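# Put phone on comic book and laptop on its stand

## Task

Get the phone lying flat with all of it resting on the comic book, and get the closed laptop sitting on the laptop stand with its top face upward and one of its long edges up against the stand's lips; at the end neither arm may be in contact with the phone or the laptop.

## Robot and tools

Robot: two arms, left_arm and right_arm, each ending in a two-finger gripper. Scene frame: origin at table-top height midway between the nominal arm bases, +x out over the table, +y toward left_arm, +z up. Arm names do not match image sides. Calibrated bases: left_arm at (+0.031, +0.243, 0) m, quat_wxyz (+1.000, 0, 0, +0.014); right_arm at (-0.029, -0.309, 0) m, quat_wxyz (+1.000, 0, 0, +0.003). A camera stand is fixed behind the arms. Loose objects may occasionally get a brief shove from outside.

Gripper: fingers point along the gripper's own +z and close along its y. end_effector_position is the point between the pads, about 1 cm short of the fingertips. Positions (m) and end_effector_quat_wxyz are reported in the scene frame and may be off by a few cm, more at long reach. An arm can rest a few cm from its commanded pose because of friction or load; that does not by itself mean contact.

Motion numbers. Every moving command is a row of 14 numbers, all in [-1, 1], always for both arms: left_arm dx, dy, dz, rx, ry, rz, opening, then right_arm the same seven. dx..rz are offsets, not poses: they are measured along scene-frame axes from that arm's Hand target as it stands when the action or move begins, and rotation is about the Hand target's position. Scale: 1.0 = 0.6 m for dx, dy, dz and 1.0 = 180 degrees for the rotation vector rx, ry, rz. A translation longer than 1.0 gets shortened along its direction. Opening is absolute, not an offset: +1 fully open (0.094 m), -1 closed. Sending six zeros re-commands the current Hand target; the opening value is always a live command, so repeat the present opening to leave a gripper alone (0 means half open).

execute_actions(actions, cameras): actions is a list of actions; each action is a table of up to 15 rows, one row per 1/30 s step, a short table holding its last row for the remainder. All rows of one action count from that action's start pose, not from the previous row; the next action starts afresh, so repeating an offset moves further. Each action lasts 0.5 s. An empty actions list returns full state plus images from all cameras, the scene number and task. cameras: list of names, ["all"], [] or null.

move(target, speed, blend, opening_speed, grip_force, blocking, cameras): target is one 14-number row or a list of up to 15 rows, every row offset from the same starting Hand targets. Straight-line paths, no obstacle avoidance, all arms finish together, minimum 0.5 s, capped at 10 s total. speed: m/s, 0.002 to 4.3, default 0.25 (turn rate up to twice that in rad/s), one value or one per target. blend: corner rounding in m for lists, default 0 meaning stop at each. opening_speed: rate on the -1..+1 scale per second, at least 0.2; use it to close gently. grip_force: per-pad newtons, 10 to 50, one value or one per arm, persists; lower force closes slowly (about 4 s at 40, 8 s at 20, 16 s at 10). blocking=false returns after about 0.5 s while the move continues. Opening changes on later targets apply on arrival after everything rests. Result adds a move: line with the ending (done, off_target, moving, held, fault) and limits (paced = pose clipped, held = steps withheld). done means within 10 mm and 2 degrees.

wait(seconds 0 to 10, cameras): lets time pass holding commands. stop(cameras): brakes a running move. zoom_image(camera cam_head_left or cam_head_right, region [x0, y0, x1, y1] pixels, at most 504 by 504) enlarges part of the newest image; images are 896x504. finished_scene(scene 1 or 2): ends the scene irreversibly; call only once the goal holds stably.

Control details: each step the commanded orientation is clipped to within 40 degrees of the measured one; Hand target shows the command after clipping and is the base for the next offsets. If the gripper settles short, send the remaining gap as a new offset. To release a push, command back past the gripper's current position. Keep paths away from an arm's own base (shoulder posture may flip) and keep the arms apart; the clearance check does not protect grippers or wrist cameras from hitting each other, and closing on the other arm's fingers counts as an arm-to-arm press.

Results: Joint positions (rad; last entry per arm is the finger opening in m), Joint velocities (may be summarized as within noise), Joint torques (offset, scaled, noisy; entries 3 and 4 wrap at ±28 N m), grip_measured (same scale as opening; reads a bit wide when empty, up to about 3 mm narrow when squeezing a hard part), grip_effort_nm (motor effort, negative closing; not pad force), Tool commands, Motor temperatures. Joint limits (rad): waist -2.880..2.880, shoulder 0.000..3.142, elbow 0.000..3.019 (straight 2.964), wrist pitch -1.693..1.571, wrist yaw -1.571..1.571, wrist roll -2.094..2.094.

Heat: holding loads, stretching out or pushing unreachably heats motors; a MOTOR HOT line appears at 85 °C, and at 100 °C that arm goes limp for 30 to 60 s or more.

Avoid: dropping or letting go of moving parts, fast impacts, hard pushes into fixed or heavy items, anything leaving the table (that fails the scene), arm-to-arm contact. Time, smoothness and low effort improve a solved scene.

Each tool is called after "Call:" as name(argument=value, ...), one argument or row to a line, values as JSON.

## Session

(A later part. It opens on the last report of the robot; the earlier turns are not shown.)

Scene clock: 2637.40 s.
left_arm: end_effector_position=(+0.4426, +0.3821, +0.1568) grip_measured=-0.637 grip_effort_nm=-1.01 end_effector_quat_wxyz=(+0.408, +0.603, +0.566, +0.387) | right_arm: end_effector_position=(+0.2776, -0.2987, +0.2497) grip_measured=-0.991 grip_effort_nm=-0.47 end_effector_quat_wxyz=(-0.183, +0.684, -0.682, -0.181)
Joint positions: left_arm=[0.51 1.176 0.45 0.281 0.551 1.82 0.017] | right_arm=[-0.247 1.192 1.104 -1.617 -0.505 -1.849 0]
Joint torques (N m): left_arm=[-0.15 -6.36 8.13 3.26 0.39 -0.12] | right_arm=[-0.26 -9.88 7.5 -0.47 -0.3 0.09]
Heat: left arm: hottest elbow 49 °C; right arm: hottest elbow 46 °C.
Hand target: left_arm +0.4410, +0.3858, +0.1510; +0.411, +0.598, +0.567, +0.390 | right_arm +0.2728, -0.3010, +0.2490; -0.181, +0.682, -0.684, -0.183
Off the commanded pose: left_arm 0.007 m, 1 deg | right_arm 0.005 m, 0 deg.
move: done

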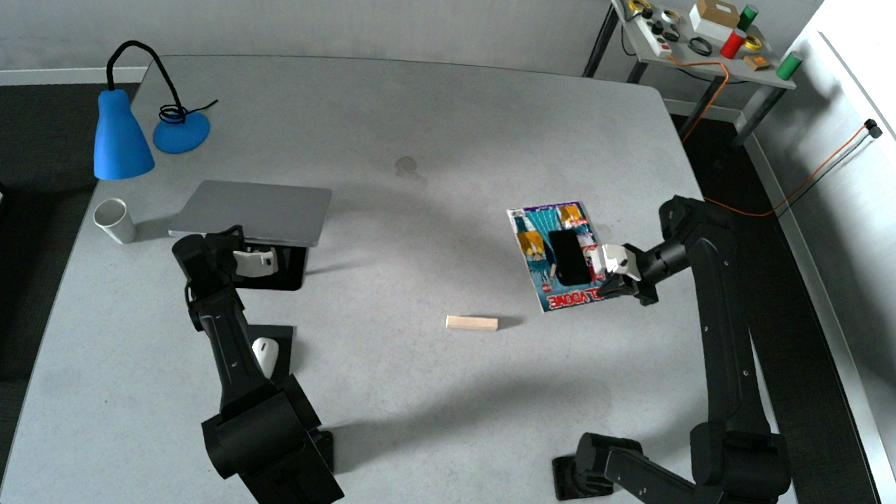

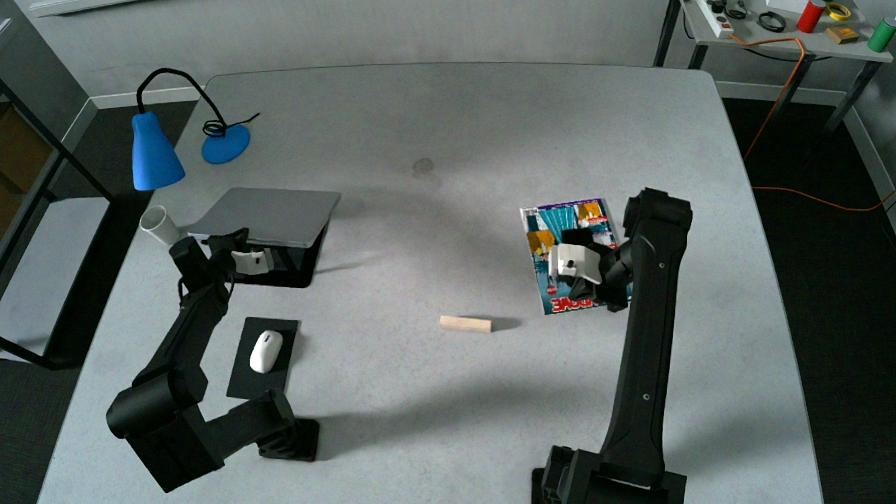

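Call:
move(
  target=[
    [-0.0217,0.0,0,0,0,0,-1, 0,0,0,0,0,0,-1],
    [-0.0217,0.0,0.0,0.0026,0.0499,0,-1, 0,0,0,0,0,0,-1],
  ],
  speed=0.05,
  cameras=["all"],
)

Call:
zoom_image(
  camera="cam_head_right",
  region=[160, 160, 360, 310],
)

Call:
zoom_image(
  camera="cam_head_left",
  region=[160, 160, 360, 310],
)

Scene clock: 2650.30 s.
left_arm: end_effector_position=(+0.4311, +0.3836, +0.1521) grip_measured=-0.637 grip_effort_nm=-1.01 end_effector_quat_wxyz=(+0.370, +0.626, +0.592, +0.347) | right_arm: end_effector_position=(+0.2776, -0.2987, +0.2497) grip_measured=-0.991 grip_effort_nm=-0.47 end_effector_quat_wxyz=(-0.183, +0.684, -0.682, -0.181)
Joint positions: left_arm=[0.516 1.123 0.498 0.031 0.521 1.889 0.017] | right_arm=[-0.247 1.192 1.104 -1.617 -0.505 -1.849 0]
Joint torques (N m): left_arm=[-0.85 -7.82 10.17 0.57 -0.09 0.12] | right_arm=[-0.26 -9.76 7.49 -0.47 -0.3 0.09]
Heat: left arm: hottest elbow 47 °C; right arm: hottest elbow 46 °C.
Hand target: left_arm +0.4280, +0.3857, +0.1510; +0.363, +0.628, +0.596, +0.344 | right_arm +0.2728, -0.3010, +0.2490; -0.181, +0.682, -0.684, -0.183
Off the commanded pose: left_arm 0.004 m, 1 deg | right_arm 0.005 m, 0 deg.
move: done

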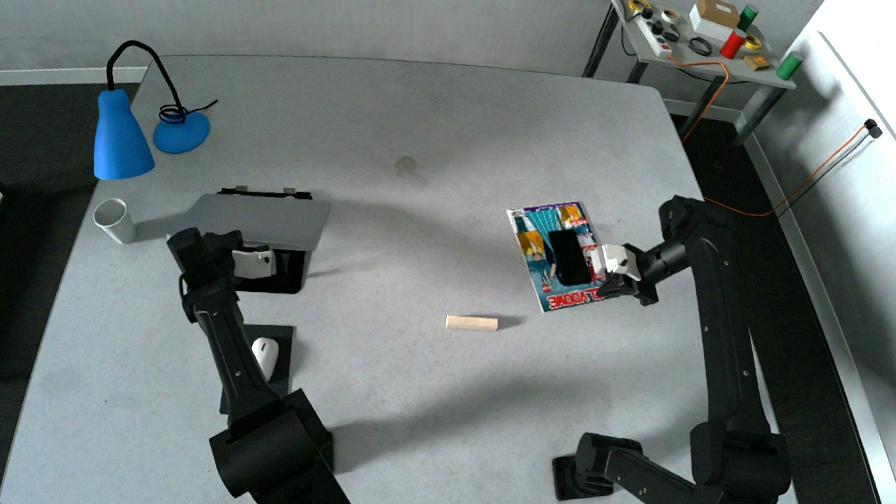

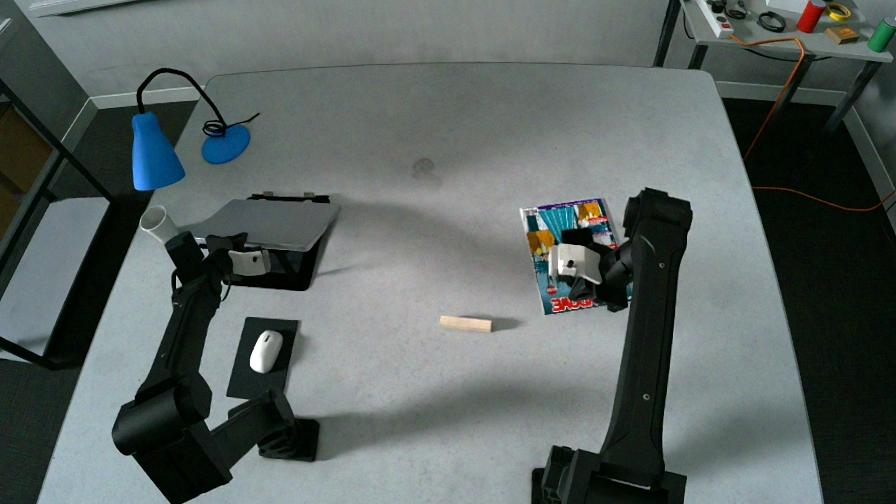

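Scaled by 2.520.

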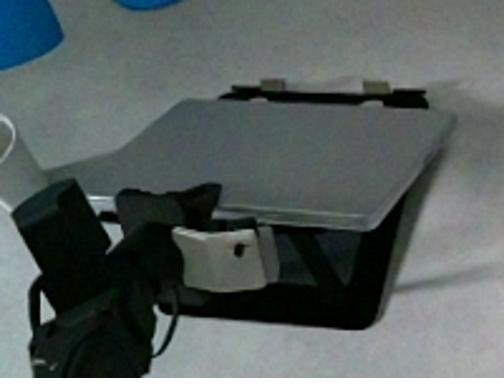

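Scaled by 2.520.

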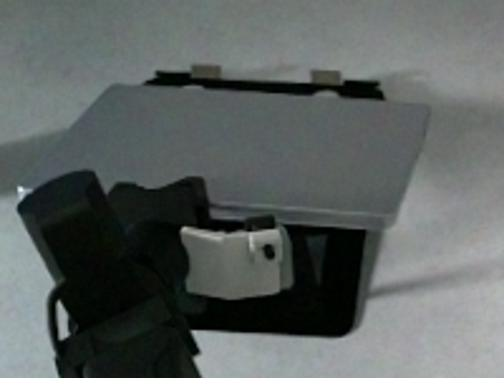

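Call:
move(
  target=[
    [-0.002,0.0,-0.04,-0.0008,-0.0167,0,-1, 0,0,0,0,0,0,-1],
  ],
  speed=0.04,
  cameras=["all"],
)

Call:
zoom_image(
  camera="cam_head_right",
  region=[160, 160, 360, 310],
)

Call:
zoom_image(
  camera="cam_head_left",
  region=[160, 160, 360, 310],
)

Scene clock: 2655.83 s.
left_arm: end_effector_position=(+0.4356, +0.3830, +0.1543) grip_measured=-0.637 grip_effort_nm=-1.01 end_effector_quat_wxyz=(+0.387, +0.620, +0.570, +0.376) | right_arm: end_effector_position=(+0.2776, -0.2987, +0.2497) grip_measured=-0.991 grip_effort_nm=-0.47 end_effector_quat_wxyz=(-0.183, +0.684, -0.682, -0.181)
Joint positions: left_arm=[0.516 1.144 0.464 0.172 0.54 1.877 0.017] | right_arm=[-0.247 1.192 1.104 -1.617 -0.505 -1.849 0]
Joint torques (N m): left_arm=[-0.44 -4.66 6.76 2.45 0.1 -0.03] | right_arm=[-0.21 -9.76 7.5 -0.47 -0.3 0.08]
Heat: left arm: hottest elbow 47 °C; right arm: hottest elbow 46 °C.
Hand target: left_arm +0.4268, +0.3857, +0.1270; +0.379, +0.619, +0.586, +0.360 | right_arm +0.2728, -0.3010, +0.2490; -0.181, +0.682, -0.684, -0.183
Off the commanded pose: left_arm 0.029 m, 3 deg | right_arm 0.005 m, 0 deg.
move: off_target (left_arm)

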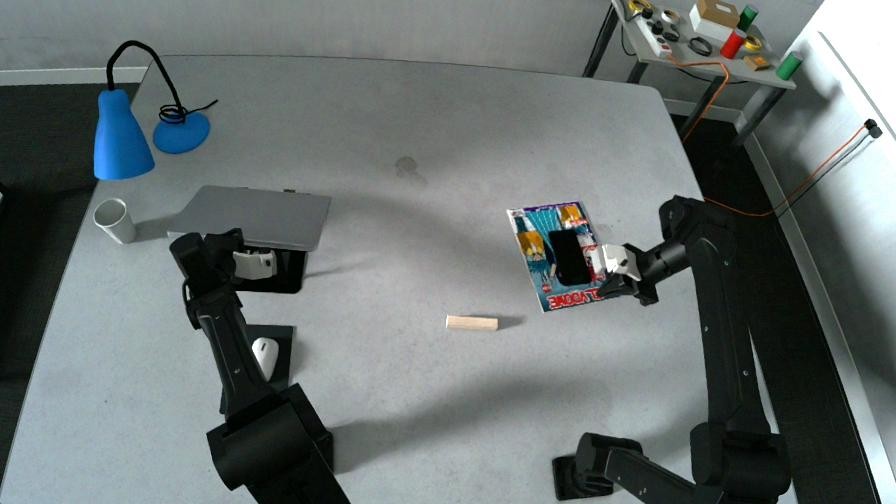

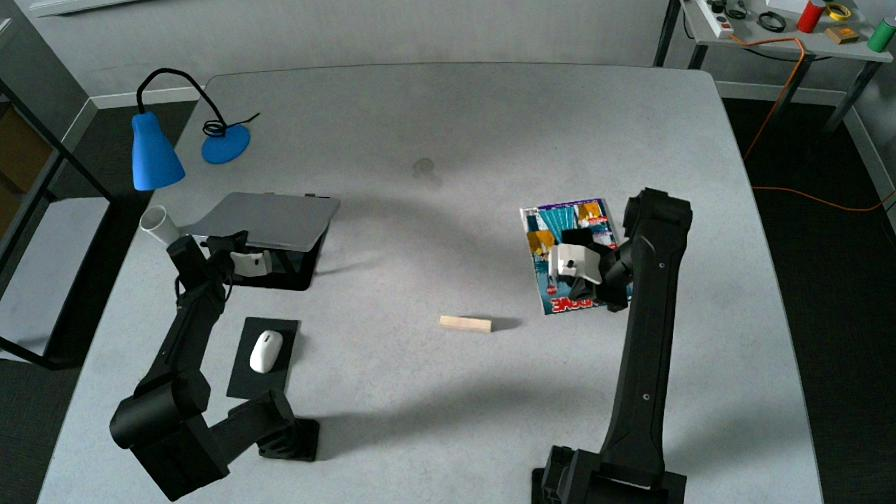

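Scaled by 2.520.

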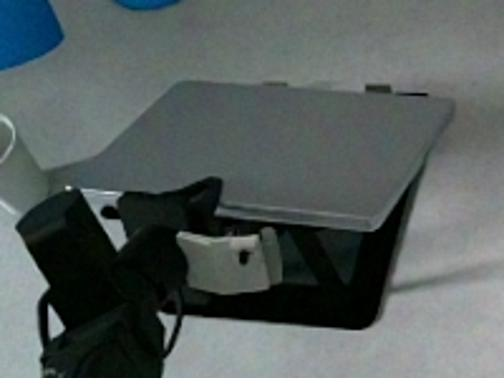

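Scaled by 2.520.

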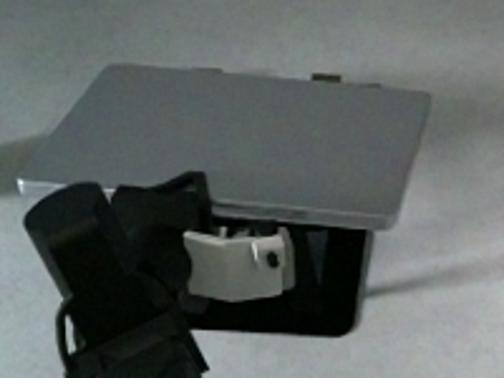

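Call:
move(
  target=[
    [0.002,0.0,0.043,0.0014,0.0277,0,-1, 0,0,0,0,0,0,-1],
  ],
  speed=0.05,
  cameras=["all"],
)

Call:
zoom_image(
  camera="cam_head_right",
  region=[160, 160, 360, 310],
)

Call:
zoom_image(
  camera="cam_head_left",
  region=[160, 160, 360, 310],
)

Scene clock: 2665.43 s.
left_arm: end_effector_position=(+0.4294, +0.3843, +0.1505) grip_measured=-0.637 grip_effort_nm=-1.01 end_effector_quat_wxyz=(+0.358, +0.631, +0.600, +0.336) | right_arm: end_effector_position=(+0.2776, -0.2987, +0.2497) grip_measured=-0.991 grip_effort_nm=-0.47 end_effector_quat_wxyz=(-0.183, +0.684, -0.682, -0.181)
Joint positions: left_arm=[0.513 1.118 0.516 -0.03 0.503 1.904 0.017] | right_arm=[-0.247 1.192 1.104 -1.617 -0.505 -1.849 0]
Joint torques (N m): left_arm=[-1.08 -8.88 10.88 0.61 0.02 0.06] | right_arm=[-0.21 -9.88 7.5 -0.46 -0.3 0.09]
Motor temperatures (°C): left_arm=[22 28 45 24 31 23 30] | right_arm=[26 33 46 25 27 23 26]
Heat: left arm: hottest elbow 45 °C; right arm: hottest elbow 46 °C.
Hand target: left_arm +0.4279, +0.3858, +0.1527; +0.352, +0.635, +0.602, +0.334 | right_arm +0.2728, -0.3010, +0.2490; -0.181, +0.682, -0.684, -0.183
Off the commanded pose: left_arm 0.003 m, 1 deg | right_arm 0.005 m, 0 deg.
move: done

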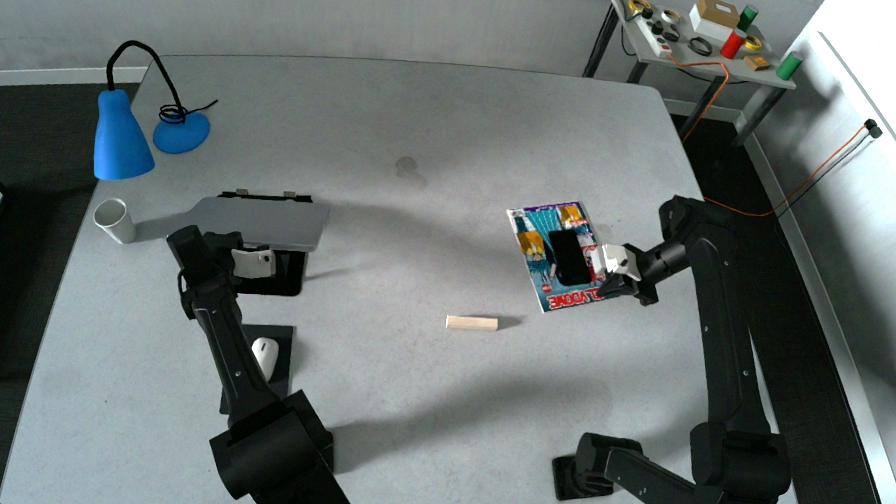

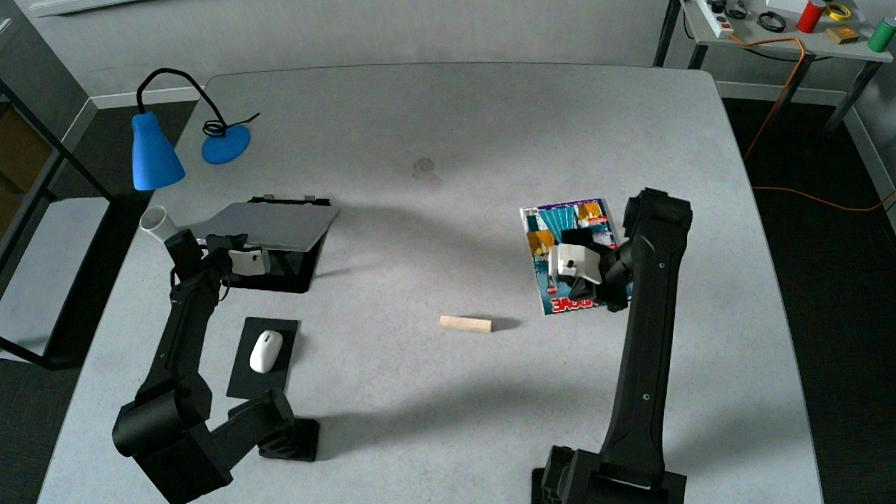

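Scaled by 2.520.

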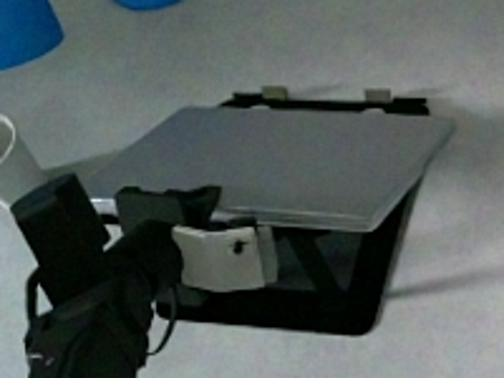

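Scaled by 2.520.

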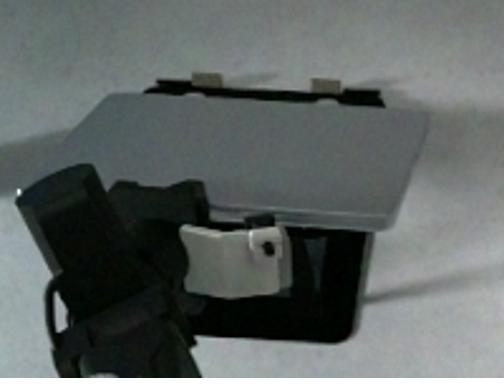

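Call:
move(
  target=[0,0,0,0,0,0,-0.2, 0,0,0,0,0,0,-1],
  speed=0.05,
  opening_speed=0.5,
  cameras=["all"],
)

Call:
zoom_image(
  camera="cam_head_right",
  region=[160, 160, 360, 310],
)

Call:
zoom_image(
  camera="cam_head_left",
  region=[160, 160, 360, 310],
)

Scene clock: 2674.67 s.
left_arm: end_effector_position=(+0.4295, +0.3839, +0.1614) grip_measured=-0.204 grip_effort_nm=0.19 end_effector_quat_wxyz=(+0.360, +0.631, +0.593, +0.347) | right_arm: end_effector_position=(+0.2776, -0.2987, +0.2497) grip_measured=-0.991 grip_effort_nm=-0.47 end_effector_quat_wxyz=(-0.183, +0.684, -0.682, -0.181)
Joint positions: left_arm=[0.513 1.092 0.519 -0.033 0.504 1.907 0.037] | right_arm=[-0.247 1.192 1.104 -1.617 -0.505 -1.849 0]
Joint torques (N m): left_arm=[-0.44 -5.89 10.8 0.51 -0.11 0.04] | right_arm=[-0.15 -9.76 7.49 -0.49 -0.3 0.08]
Heat: left arm: hottest elbow 45 °C; right arm: hottest elbow 46 °C.
Hand target: left_arm +0.4280, +0.3858, +0.1528; +0.352, +0.635, +0.602, +0.334 | right_arm +0.2728, -0.3010, +0.2490; -0.181, +0.682, -0.684, -0.183
Off the commanded pose: left_arm 0.009 m, 2 deg | right_arm 0.005 m, 0 deg.
move: done

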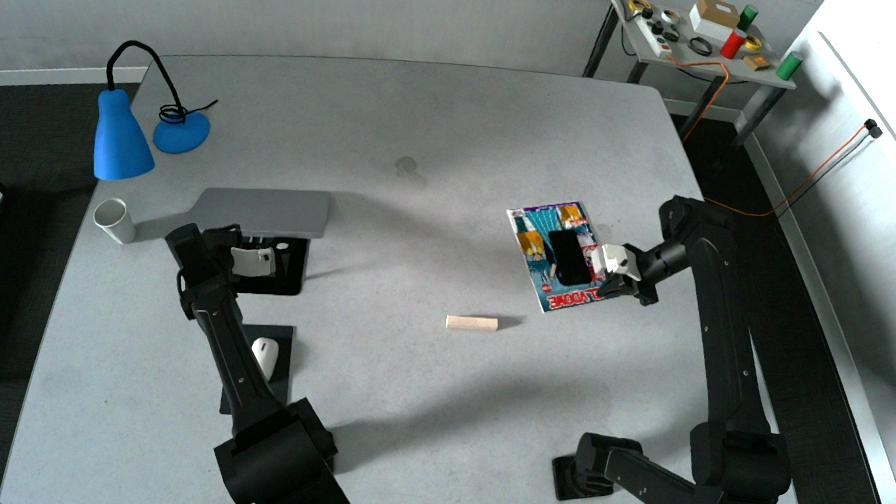

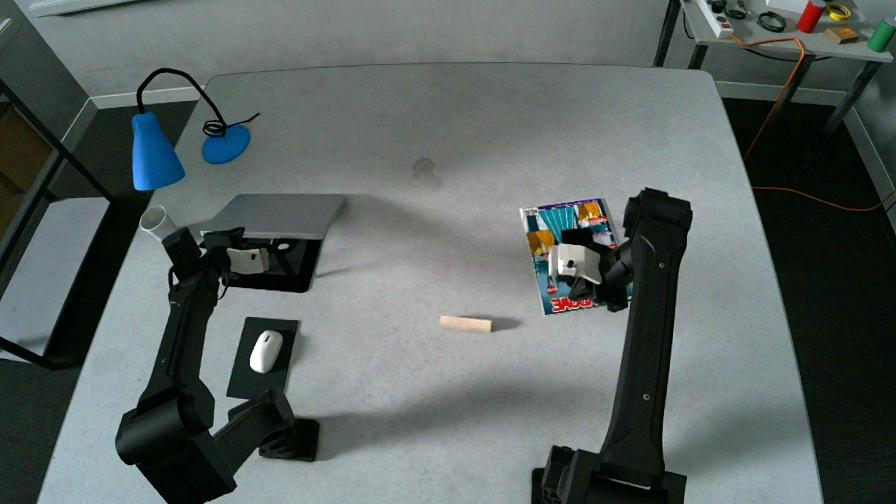

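Scaled by 2.520.

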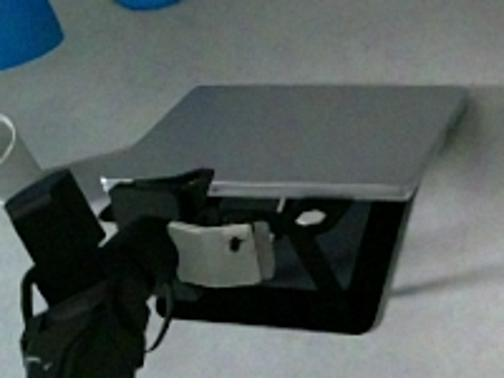

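Scaled by 2.520.

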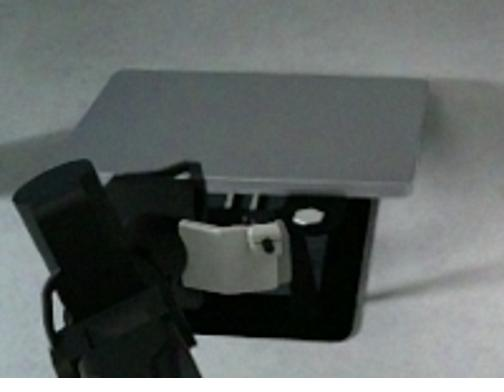

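Call:
move(
  target=[
    [-0.15,0.0,0.04,0,0,0,-0.2, 0,0,0,0,0,0,-1],
    [-0.15,0.0,0.25,0.0,0.1,0,-0.2, 0,0,0,0,0,0,-1],
  ],
  speed=[0.08,0.2],
  blend=[0.02,0],
  cameras=["all"],
)

Call:
zoom_image(
  camera="cam_head_right",
  region=[180, 150, 370, 300],
)

Call:
zoom_image(
  camera="cam_head_left",
  region=[160, 150, 350, 300],
)

Scene clock: 2684.33 s.
left_arm: end_effector_position=(+0.3252, +0.3811, +0.2680) grip_measured=-0.202 grip_effort_nm=0.13 end_effector_quat_wxyz=(+0.246, +0.655, +0.682, +0.211) | right_arm: end_effector_position=(+0.2776, -0.2987, +0.2497) grip_measured=-0.991 grip_effort_nm=-0.47 end_effector_quat_wxyz=(-0.183, +0.684, -0.682, -0.181)
Joint positions: left_arm=[0.627 0.835 0.868 -1.073 0.412 2.073 0.037] | right_arm=[-0.247 1.192 1.104 -1.617 -0.505 -1.849 0]
Joint torques (N m): left_arm=[-2.55 -4.01 18.24 0.68 0.1 0.05] | right_arm=[-0.26 -9.76 7.47 -0.49 -0.3 0.08]
Heat: left arm: hottest elbow 45 °C; right arm: hottest elbow 46 °C.
Hand target: left_arm +0.3380, +0.3857, +0.3028; +0.253, +0.679, +0.649, +0.230 | right_arm +0.2728, -0.3010, +0.2490; -0.181, +0.682, -0.684, -0.183
Off the commanded pose: left_arm 0.037 m, 5 deg | right_arm 0.005 m, 0 deg.
joint sent to its limit (left arm) — joint 6 (wrist roll), upper limit. The joint targets are off in orientation, not in position.
move: off_target (left_arm)

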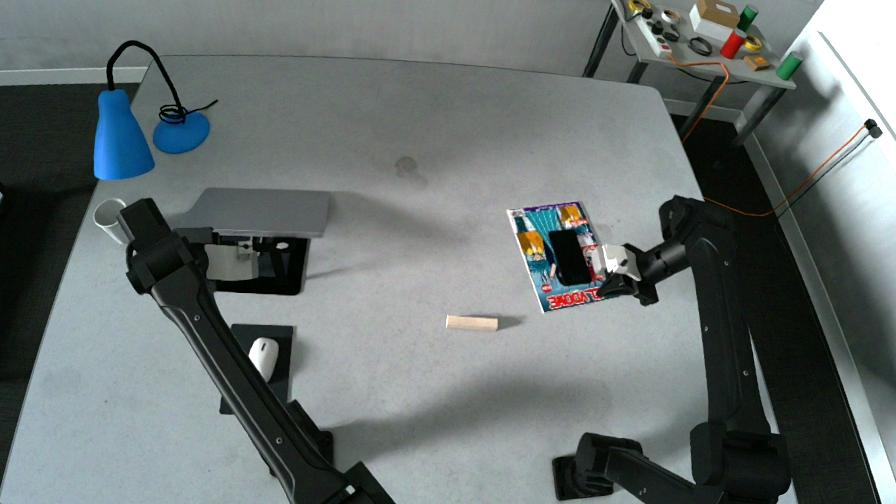

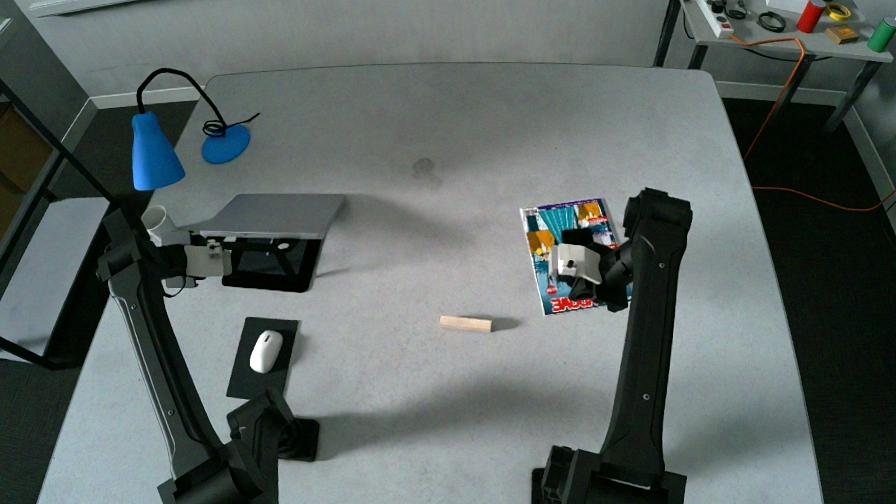

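Scaled by 2.653.

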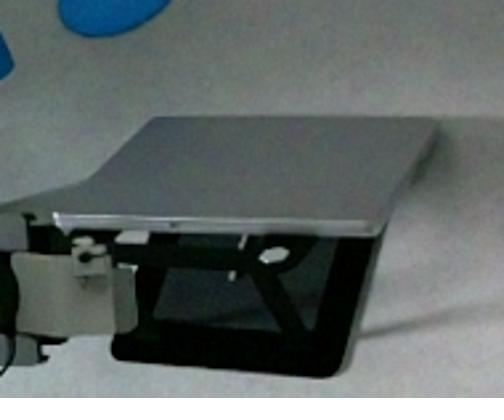

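Scaled by 2.653.

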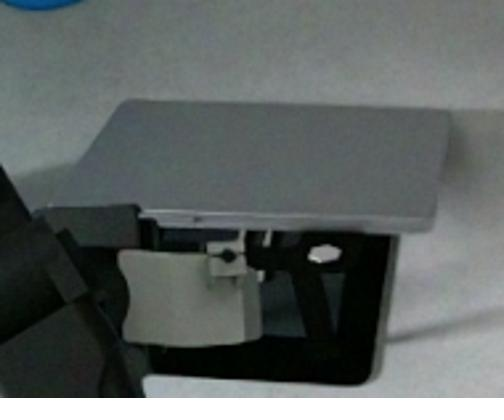

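Call:
move(
  target=[
    [-0.12,-0.3,0.0,0.0,0.1,0,-0.2, 0,0,0,0,0,0,-1],
  ],
  speed=[0.25],
  cameras=["all"],
)

Call:
zoom_image(
  camera="cam_head_right",
  region=[180, 160, 360, 300],
)

Call:
zoom_image(
  camera="cam_head_left",
  region=[160, 160, 340, 300],
)

Scene clock: 2713.77 s.
left_arm: end_effector_position=(+0.2561, +0.2105, +0.2711) grip_measured=-0.202 grip_effort_nm=0.13 end_effector_quat_wxyz=(+0.127, +0.709, +0.686, +0.105) | right_arm: end_effector_position=(+0.2776, -0.2987, +0.2497) grip_measured=-0.991 grip_effort_nm=-0.47 end_effector_quat_wxyz=(-0.183, +0.684, -0.682, -0.181)
Joint positions: left_arm=[-0.178 0.692 0.906 -1.453 -0.012 1.456 0.037] | right_arm=[-0.247 1.192 1.104 -1.617 -0.505 -1.849 0]
Joint torques (N m): left_arm=[-2.43 -1.38 17.76 0.68 -0.12 -0.11] | right_arm=[-0.21 -9.82 7.49 -0.46 -0.3 0.08]
Heat: left arm: hottest elbow 48 °C; right arm: hottest elbow 46 °C.
Hand target: left_arm +0.2660, +0.2057, +0.3028; +0.149, +0.707, +0.681, +0.121 | right_arm +0.2728, -0.3010, +0.2490; -0.181, +0.682, -0.684, -0.183
Off the commanded pose: left_arm 0.034 m, 3 deg | right_arm 0.005 m, 0 deg.
move: off_target (left_arm)

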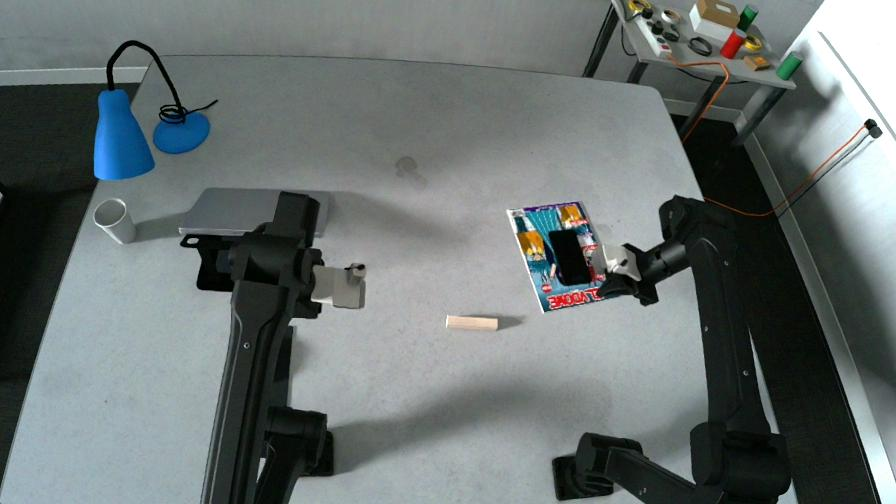

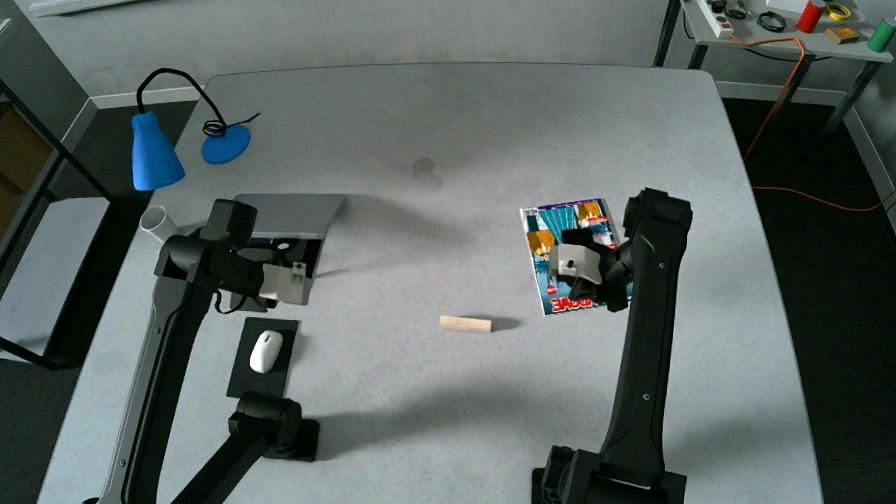

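Scaled by 2.800.

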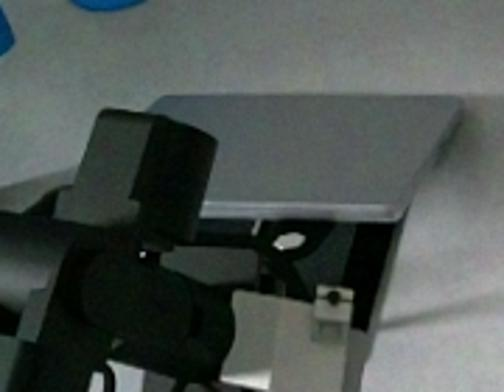

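Scaled by 2.800.

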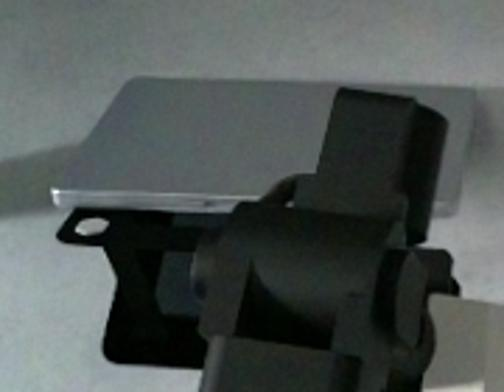

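Call:
move(
  target=[
    [0.057,0.207,0.029,-0.2725,-0.0876,0.4324,-1, 0,0,0,0,0,0,-1],
    [0.115,0.39,-0.121,-0.2725,-0.0876,0.4324,-1, 0,0,0,0,0,0,-1],
  ],
  speed=[0.25,0.2],
  blend=[0.0,0],
  cameras=["all"],
)

Call:
zoom_image(
  camera="cam_head_right",
  region=[180, 160, 360, 300],
)

Call:
zoom_image(
  camera="cam_head_left",
  region=[160, 160, 340, 300],
)

Scene clock: 2784.70 s.
left_arm: end_effector_position=(+0.3351, +0.4344, +0.2319) grip_measured=-0.981 grip_effort_nm=-0.99 end_effector_quat_wxyz=(+0.379, +0.000, +0.926, -0.006) | right_arm: end_effector_position=(+0.2776, -0.2987, +0.2497) grip_measured=-0.991 grip_effort_nm=-0.47 end_effector_quat_wxyz=(-0.183, +0.684, -0.682, -0.181)
Joint positions: left_arm=[0.788 0.922 0.776 -0.84 0.544 0.648 0.001] | right_arm=[-0.247 1.192 1.104 -1.617 -0.505 -1.849 0]
Joint torques (N m): left_arm=[-0.44 -5.48 10.8 2 0.37 0.08] | right_arm=[-0.15 -9.82 7.46 -0.47 -0.3 0.09]
Motor temperatures (°C): left_arm=[22 26 50 24 29 23 29] | right_arm=[26 33 46 25 26 23 26]
Heat: left arm: hottest elbow 50 °C; right arm: hottest elbow 46 °C.
Hand target: left_arm +0.3350, +0.4398, +0.2302; +0.382, +0.000, +0.924, +0.000 | right_arm +0.2728, -0.3010, +0.2490; -0.181, +0.682, -0.684, -0.183
Off the commanded pose: left_arm 0.006 m, 1 deg | right_arm 0.005 m, 0 deg.
move: done

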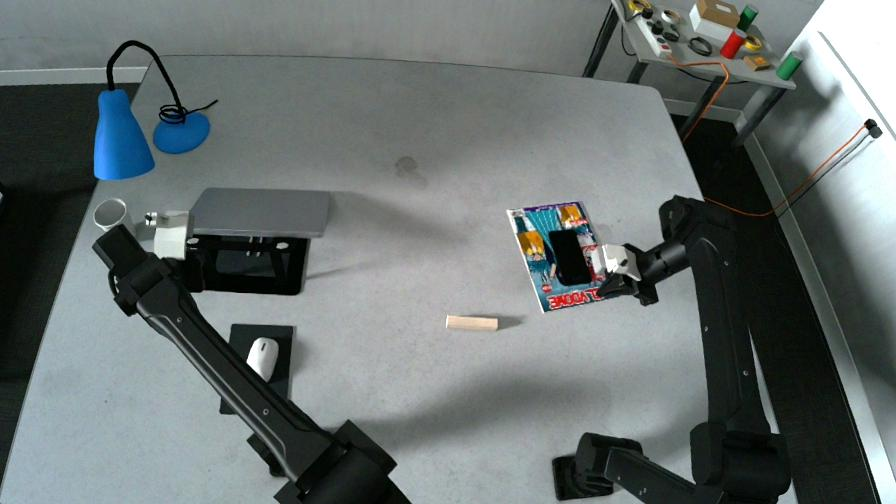

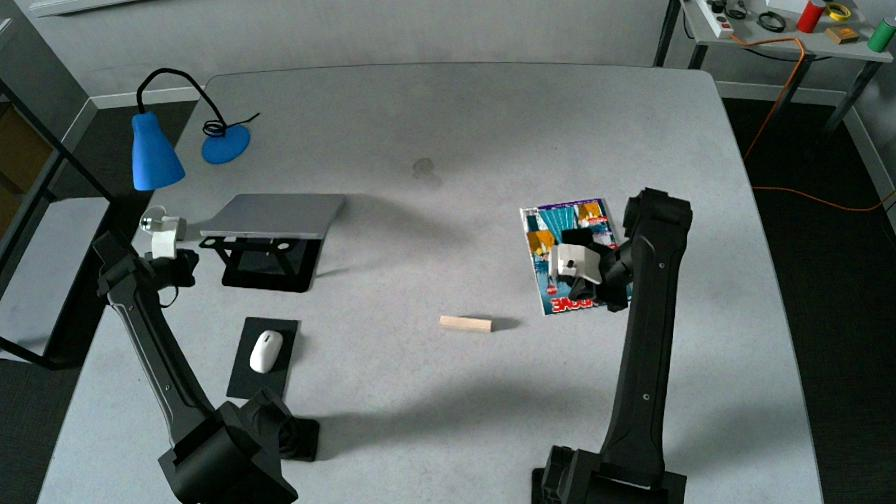

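Scaled by 2.800.

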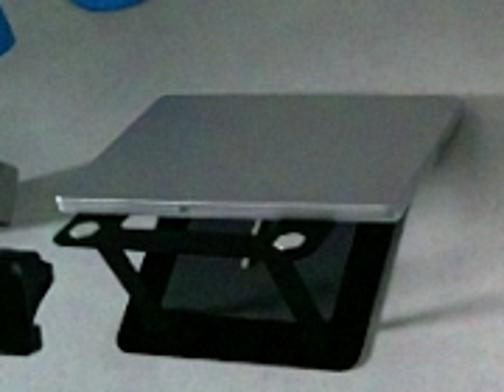

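Scaled by 2.800.

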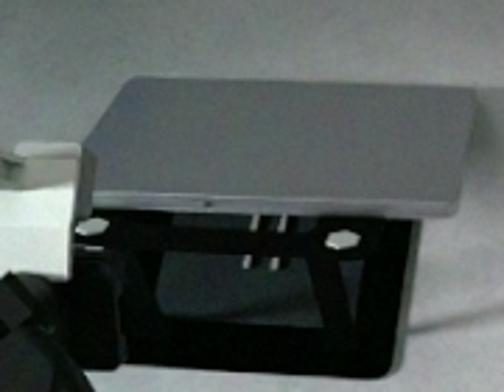

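Call:
move(
  target=[
    [0.1,-0.07,-0.08,0,0,0,1, 0,0,0,0,0,0,-1],
  ],
  speed=[0.1],
  cameras=["all"],
)

Call:
zoom_image(
  camera="cam_head_right",
  region=[180, 160, 360, 300],
)

Call:
zoom_image(
  camera="cam_head_left",
  region=[160, 160, 340, 300],
)

Scene clock: 2803.57 s.
left_arm: end_effector_position=(+0.3917, +0.4017, +0.1875) grip_measured=+0.998 grip_effort_nm=0.13 end_effector_quat_wxyz=(+0.382, -0.002, +0.924, +0.003) | right_arm: end_effector_position=(+0.2776, -0.2987, +0.2497) grip_measured=-0.991 grip_effort_nm=-0.47 end_effector_quat_wxyz=(-0.183, +0.684, -0.682, -0.181)
Joint positions: left_arm=[0.558 1.002 0.686 -0.559 0.396 0.438 0.094] | right_arm=[-0.247 1.192 1.104 -1.617 -0.505 -1.849 0]
Joint torques (N m): left_arm=[-2.78 -6.36 10.28 2.18 0.1 -0.09] | right_arm=[-0.21 -9.7 7.49 -0.46 -0.3 0.08]
Heat: left arm: hottest elbow 49 °C; right arm: hottest elbow 46 °C.
Hand target: left_arm +0.3950, +0.3977, +0.1822; +0.382, +0.000, +0.924, +0.000 | right_arm +0.2728, -0.3010, +0.2490; -0.181, +0.682, -0.684, -0.183
Off the commanded pose: left_arm 0.007 m, 0 deg | right_arm 0.005 m, 0 deg.
move: done

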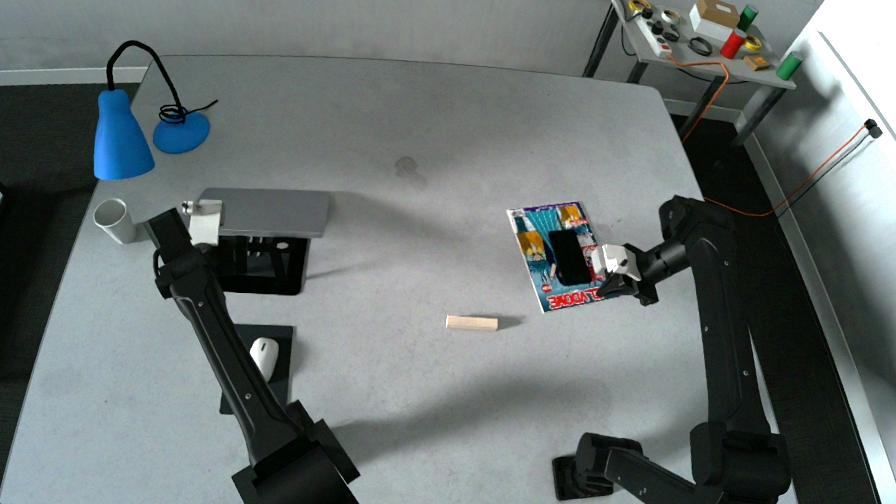

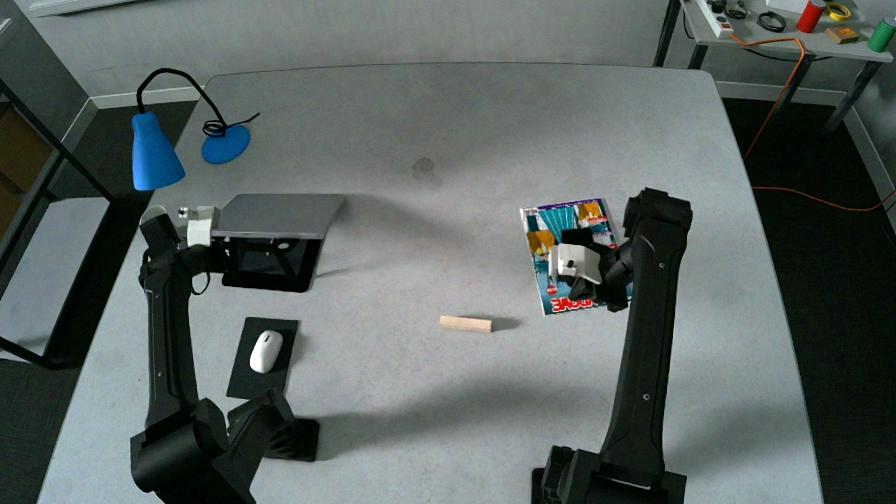

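Scaled by 2.800.

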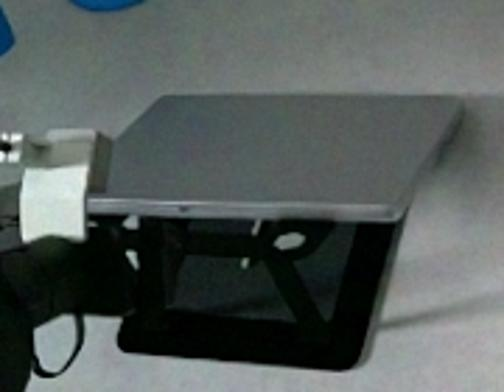

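Scaled by 2.800.

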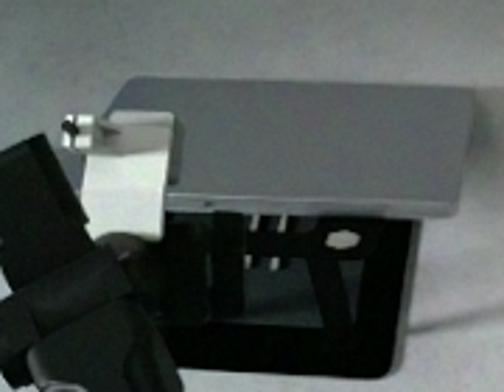

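Call:
move(
  target=[
    [0.05,0.0,-0.015,0,0,0,1, 0,0,0,0,0,0,-1],
  ],
  speed=[0.05],
  cameras=["all"],
)

Call:
zoom_image(
  camera="cam_head_right",
  region=[180, 160, 360, 300],
)

Call:
zoom_image(
  camera="cam_head_left",
  region=[160, 160, 340, 300],
)

Scene clock: 2809.13 s.
left_arm: end_effector_position=(+0.4130, +0.3973, +0.1635) grip_measured=+0.998 grip_effort_nm=0.13 end_effector_quat_wxyz=(+0.370, -0.005, +0.929, -0.004) | right_arm: end_effector_position=(+0.2776, -0.2987, +0.2497) grip_measured=-0.991 grip_effort_nm=-0.47 end_effector_quat_wxyz=(-0.183, +0.684, -0.682, -0.181)
Joint positions: left_arm=[0.507 1.091 0.686 -0.484 0.363 0.395 0.094] | right_arm=[-0.247 1.192 1.104 -1.617 -0.505 -1.849 0]
Joint torques (N m): left_arm=[-3.14 -7.59 12.79 2.1 0.06 -0.11] | right_arm=[-0.21 -9.76 7.47 -0.46 -0.3 0.08]
Heat: left arm: hottest elbow 48 °C; right arm: hottest elbow 46 °C.
Hand target: left_arm +0.4250, +0.3979, +0.1733; +0.382, +0.000, +0.924, +0.000 | right_arm +0.2728, -0.3010, +0.2490; -0.181, +0.682, -0.684, -0.183
Off the commanded pose: left_arm 0.015 m, 2 deg | right_arm 0.005 m, 0 deg.
move: off_target (left_arm)

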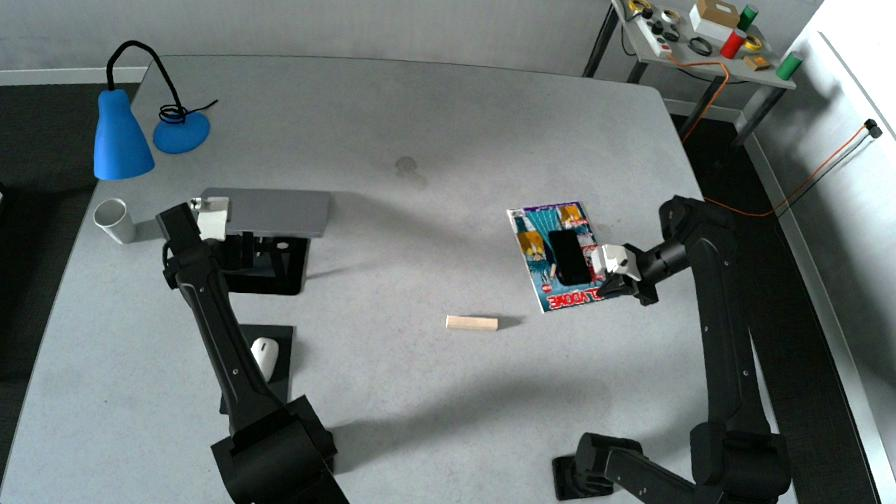

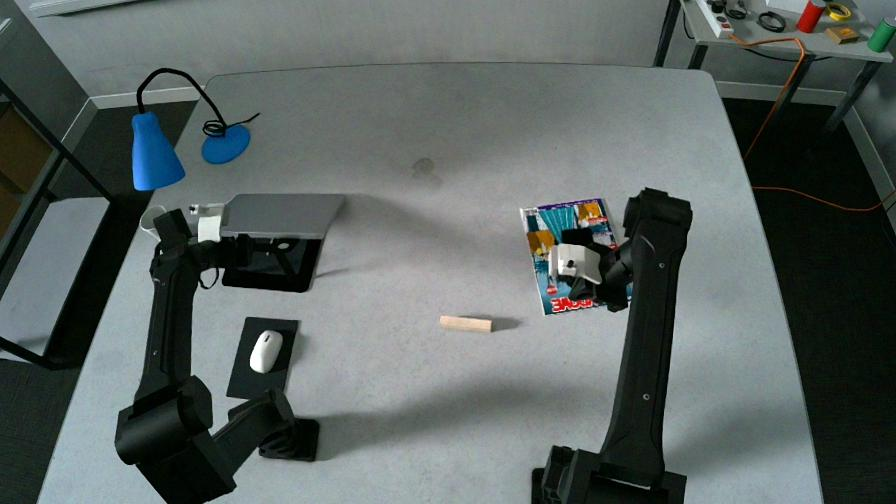

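Scaled by 2.800.

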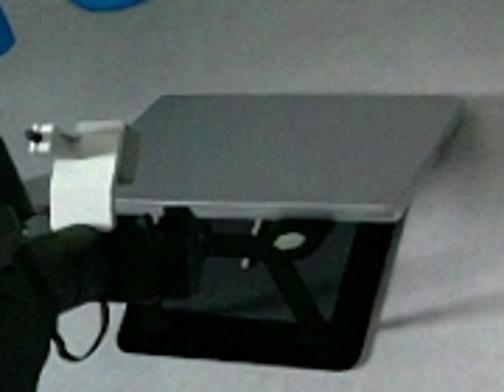

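Scaled by 2.800.

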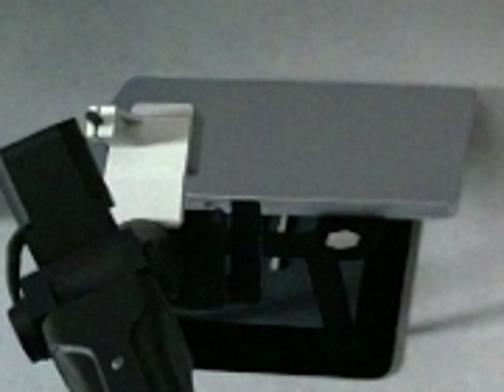

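Call:
execute_actions(
  actions=[],
)

Scene clock: 2824.93 s.
left_arm: end_effector_position=(+0.4130, +0.3973, +0.1635) grip_measured=+0.998 grip_effort_nm=0.13 end_effector_quat_wxyz=(+0.370, -0.005, +0.929, -0.004) | right_arm: end_effector_position=(+0.2776, -0.2987, +0.2497) grip_measured=-0.991 grip_effort_nm=-0.47 end_effector_quat_wxyz=(-0.183, +0.684, -0.682, -0.181)
Joint positions: left_arm=[0.507 1.091 0.686 -0.484 0.363 0.394 0.094] | right_arm=[-0.247 1.192 1.104 -1.617 -0.505 -1.849 0]
Joint velocities: within noise
Joint torques (N m): left_arm=[-2.32 -7.77 12.53 2.28 0.07 -0.07] | right_arm=[-0.26 -9.76 7.47 -0.47 -0.3 0.09]
Motor temperatures (°C): left_arm=[22 26 48 24 29 23 28] | right_arm=[26 33 46 25 25 23 26]
Heat: left arm: hottest elbow 48 °C; right arm: hottest elbow 46 °C.
Hand target: left_arm +0.4250, +0.3979, +0.1733; +0.382, +0.000, +0.924, +0.000 | right_arm +0.2728, -0.3010, +0.2490; -0.181, +0.682, -0.684, -0.183
Tool commands: left_gripper/opening=+1.0 right_gripper/opening=-1.0
Off the commanded pose: left_arm 0.015 m, 2 deg | right_arm 0.005 m, 0 deg.

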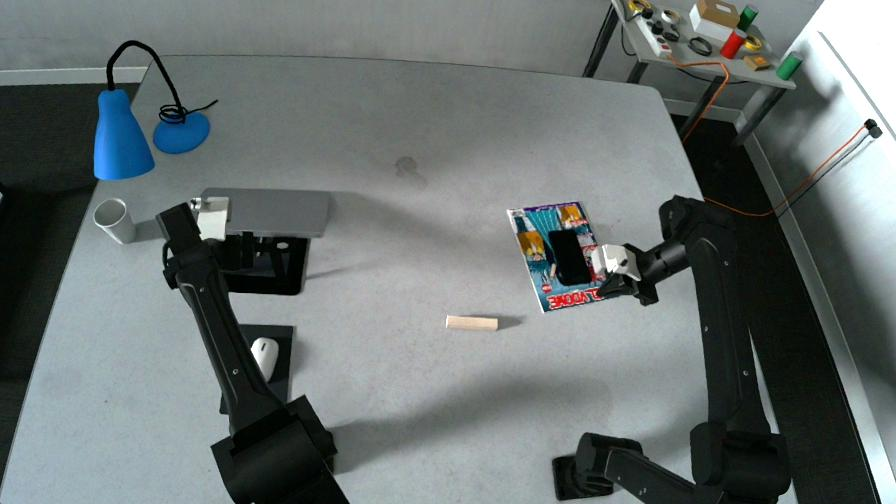

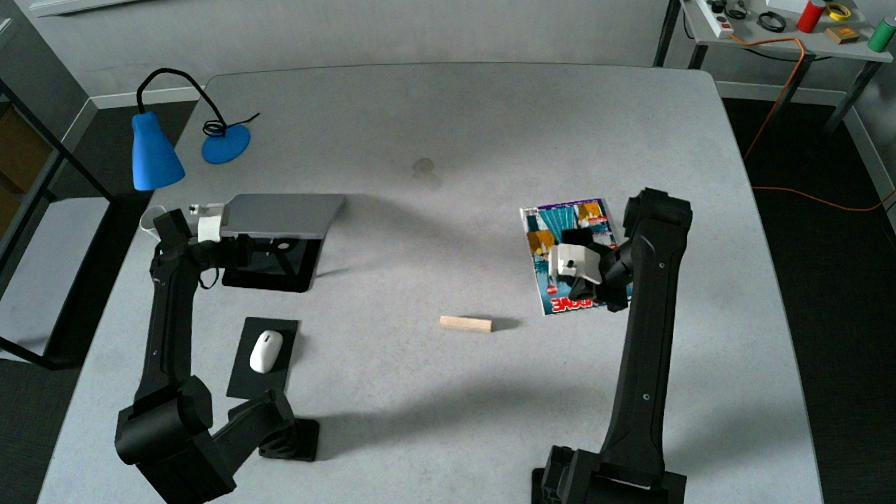

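Call:
zoom_image(
  camera="cam_head_left",
  region=[160, 160, 340, 300],
)

Call:
zoom_image(
  camera="cam_head_right",
  region=[180, 160, 360, 300],
)

Scaled by 2.800.

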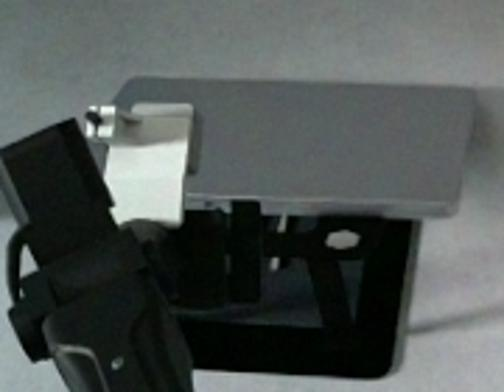

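Scaled by 2.800.

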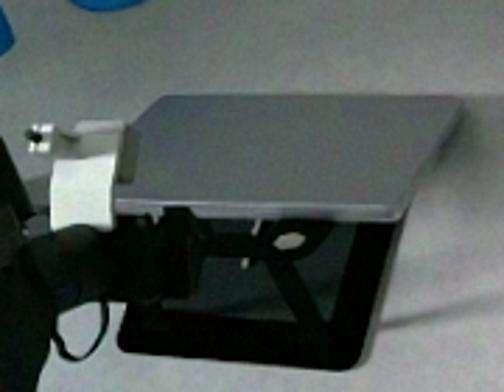

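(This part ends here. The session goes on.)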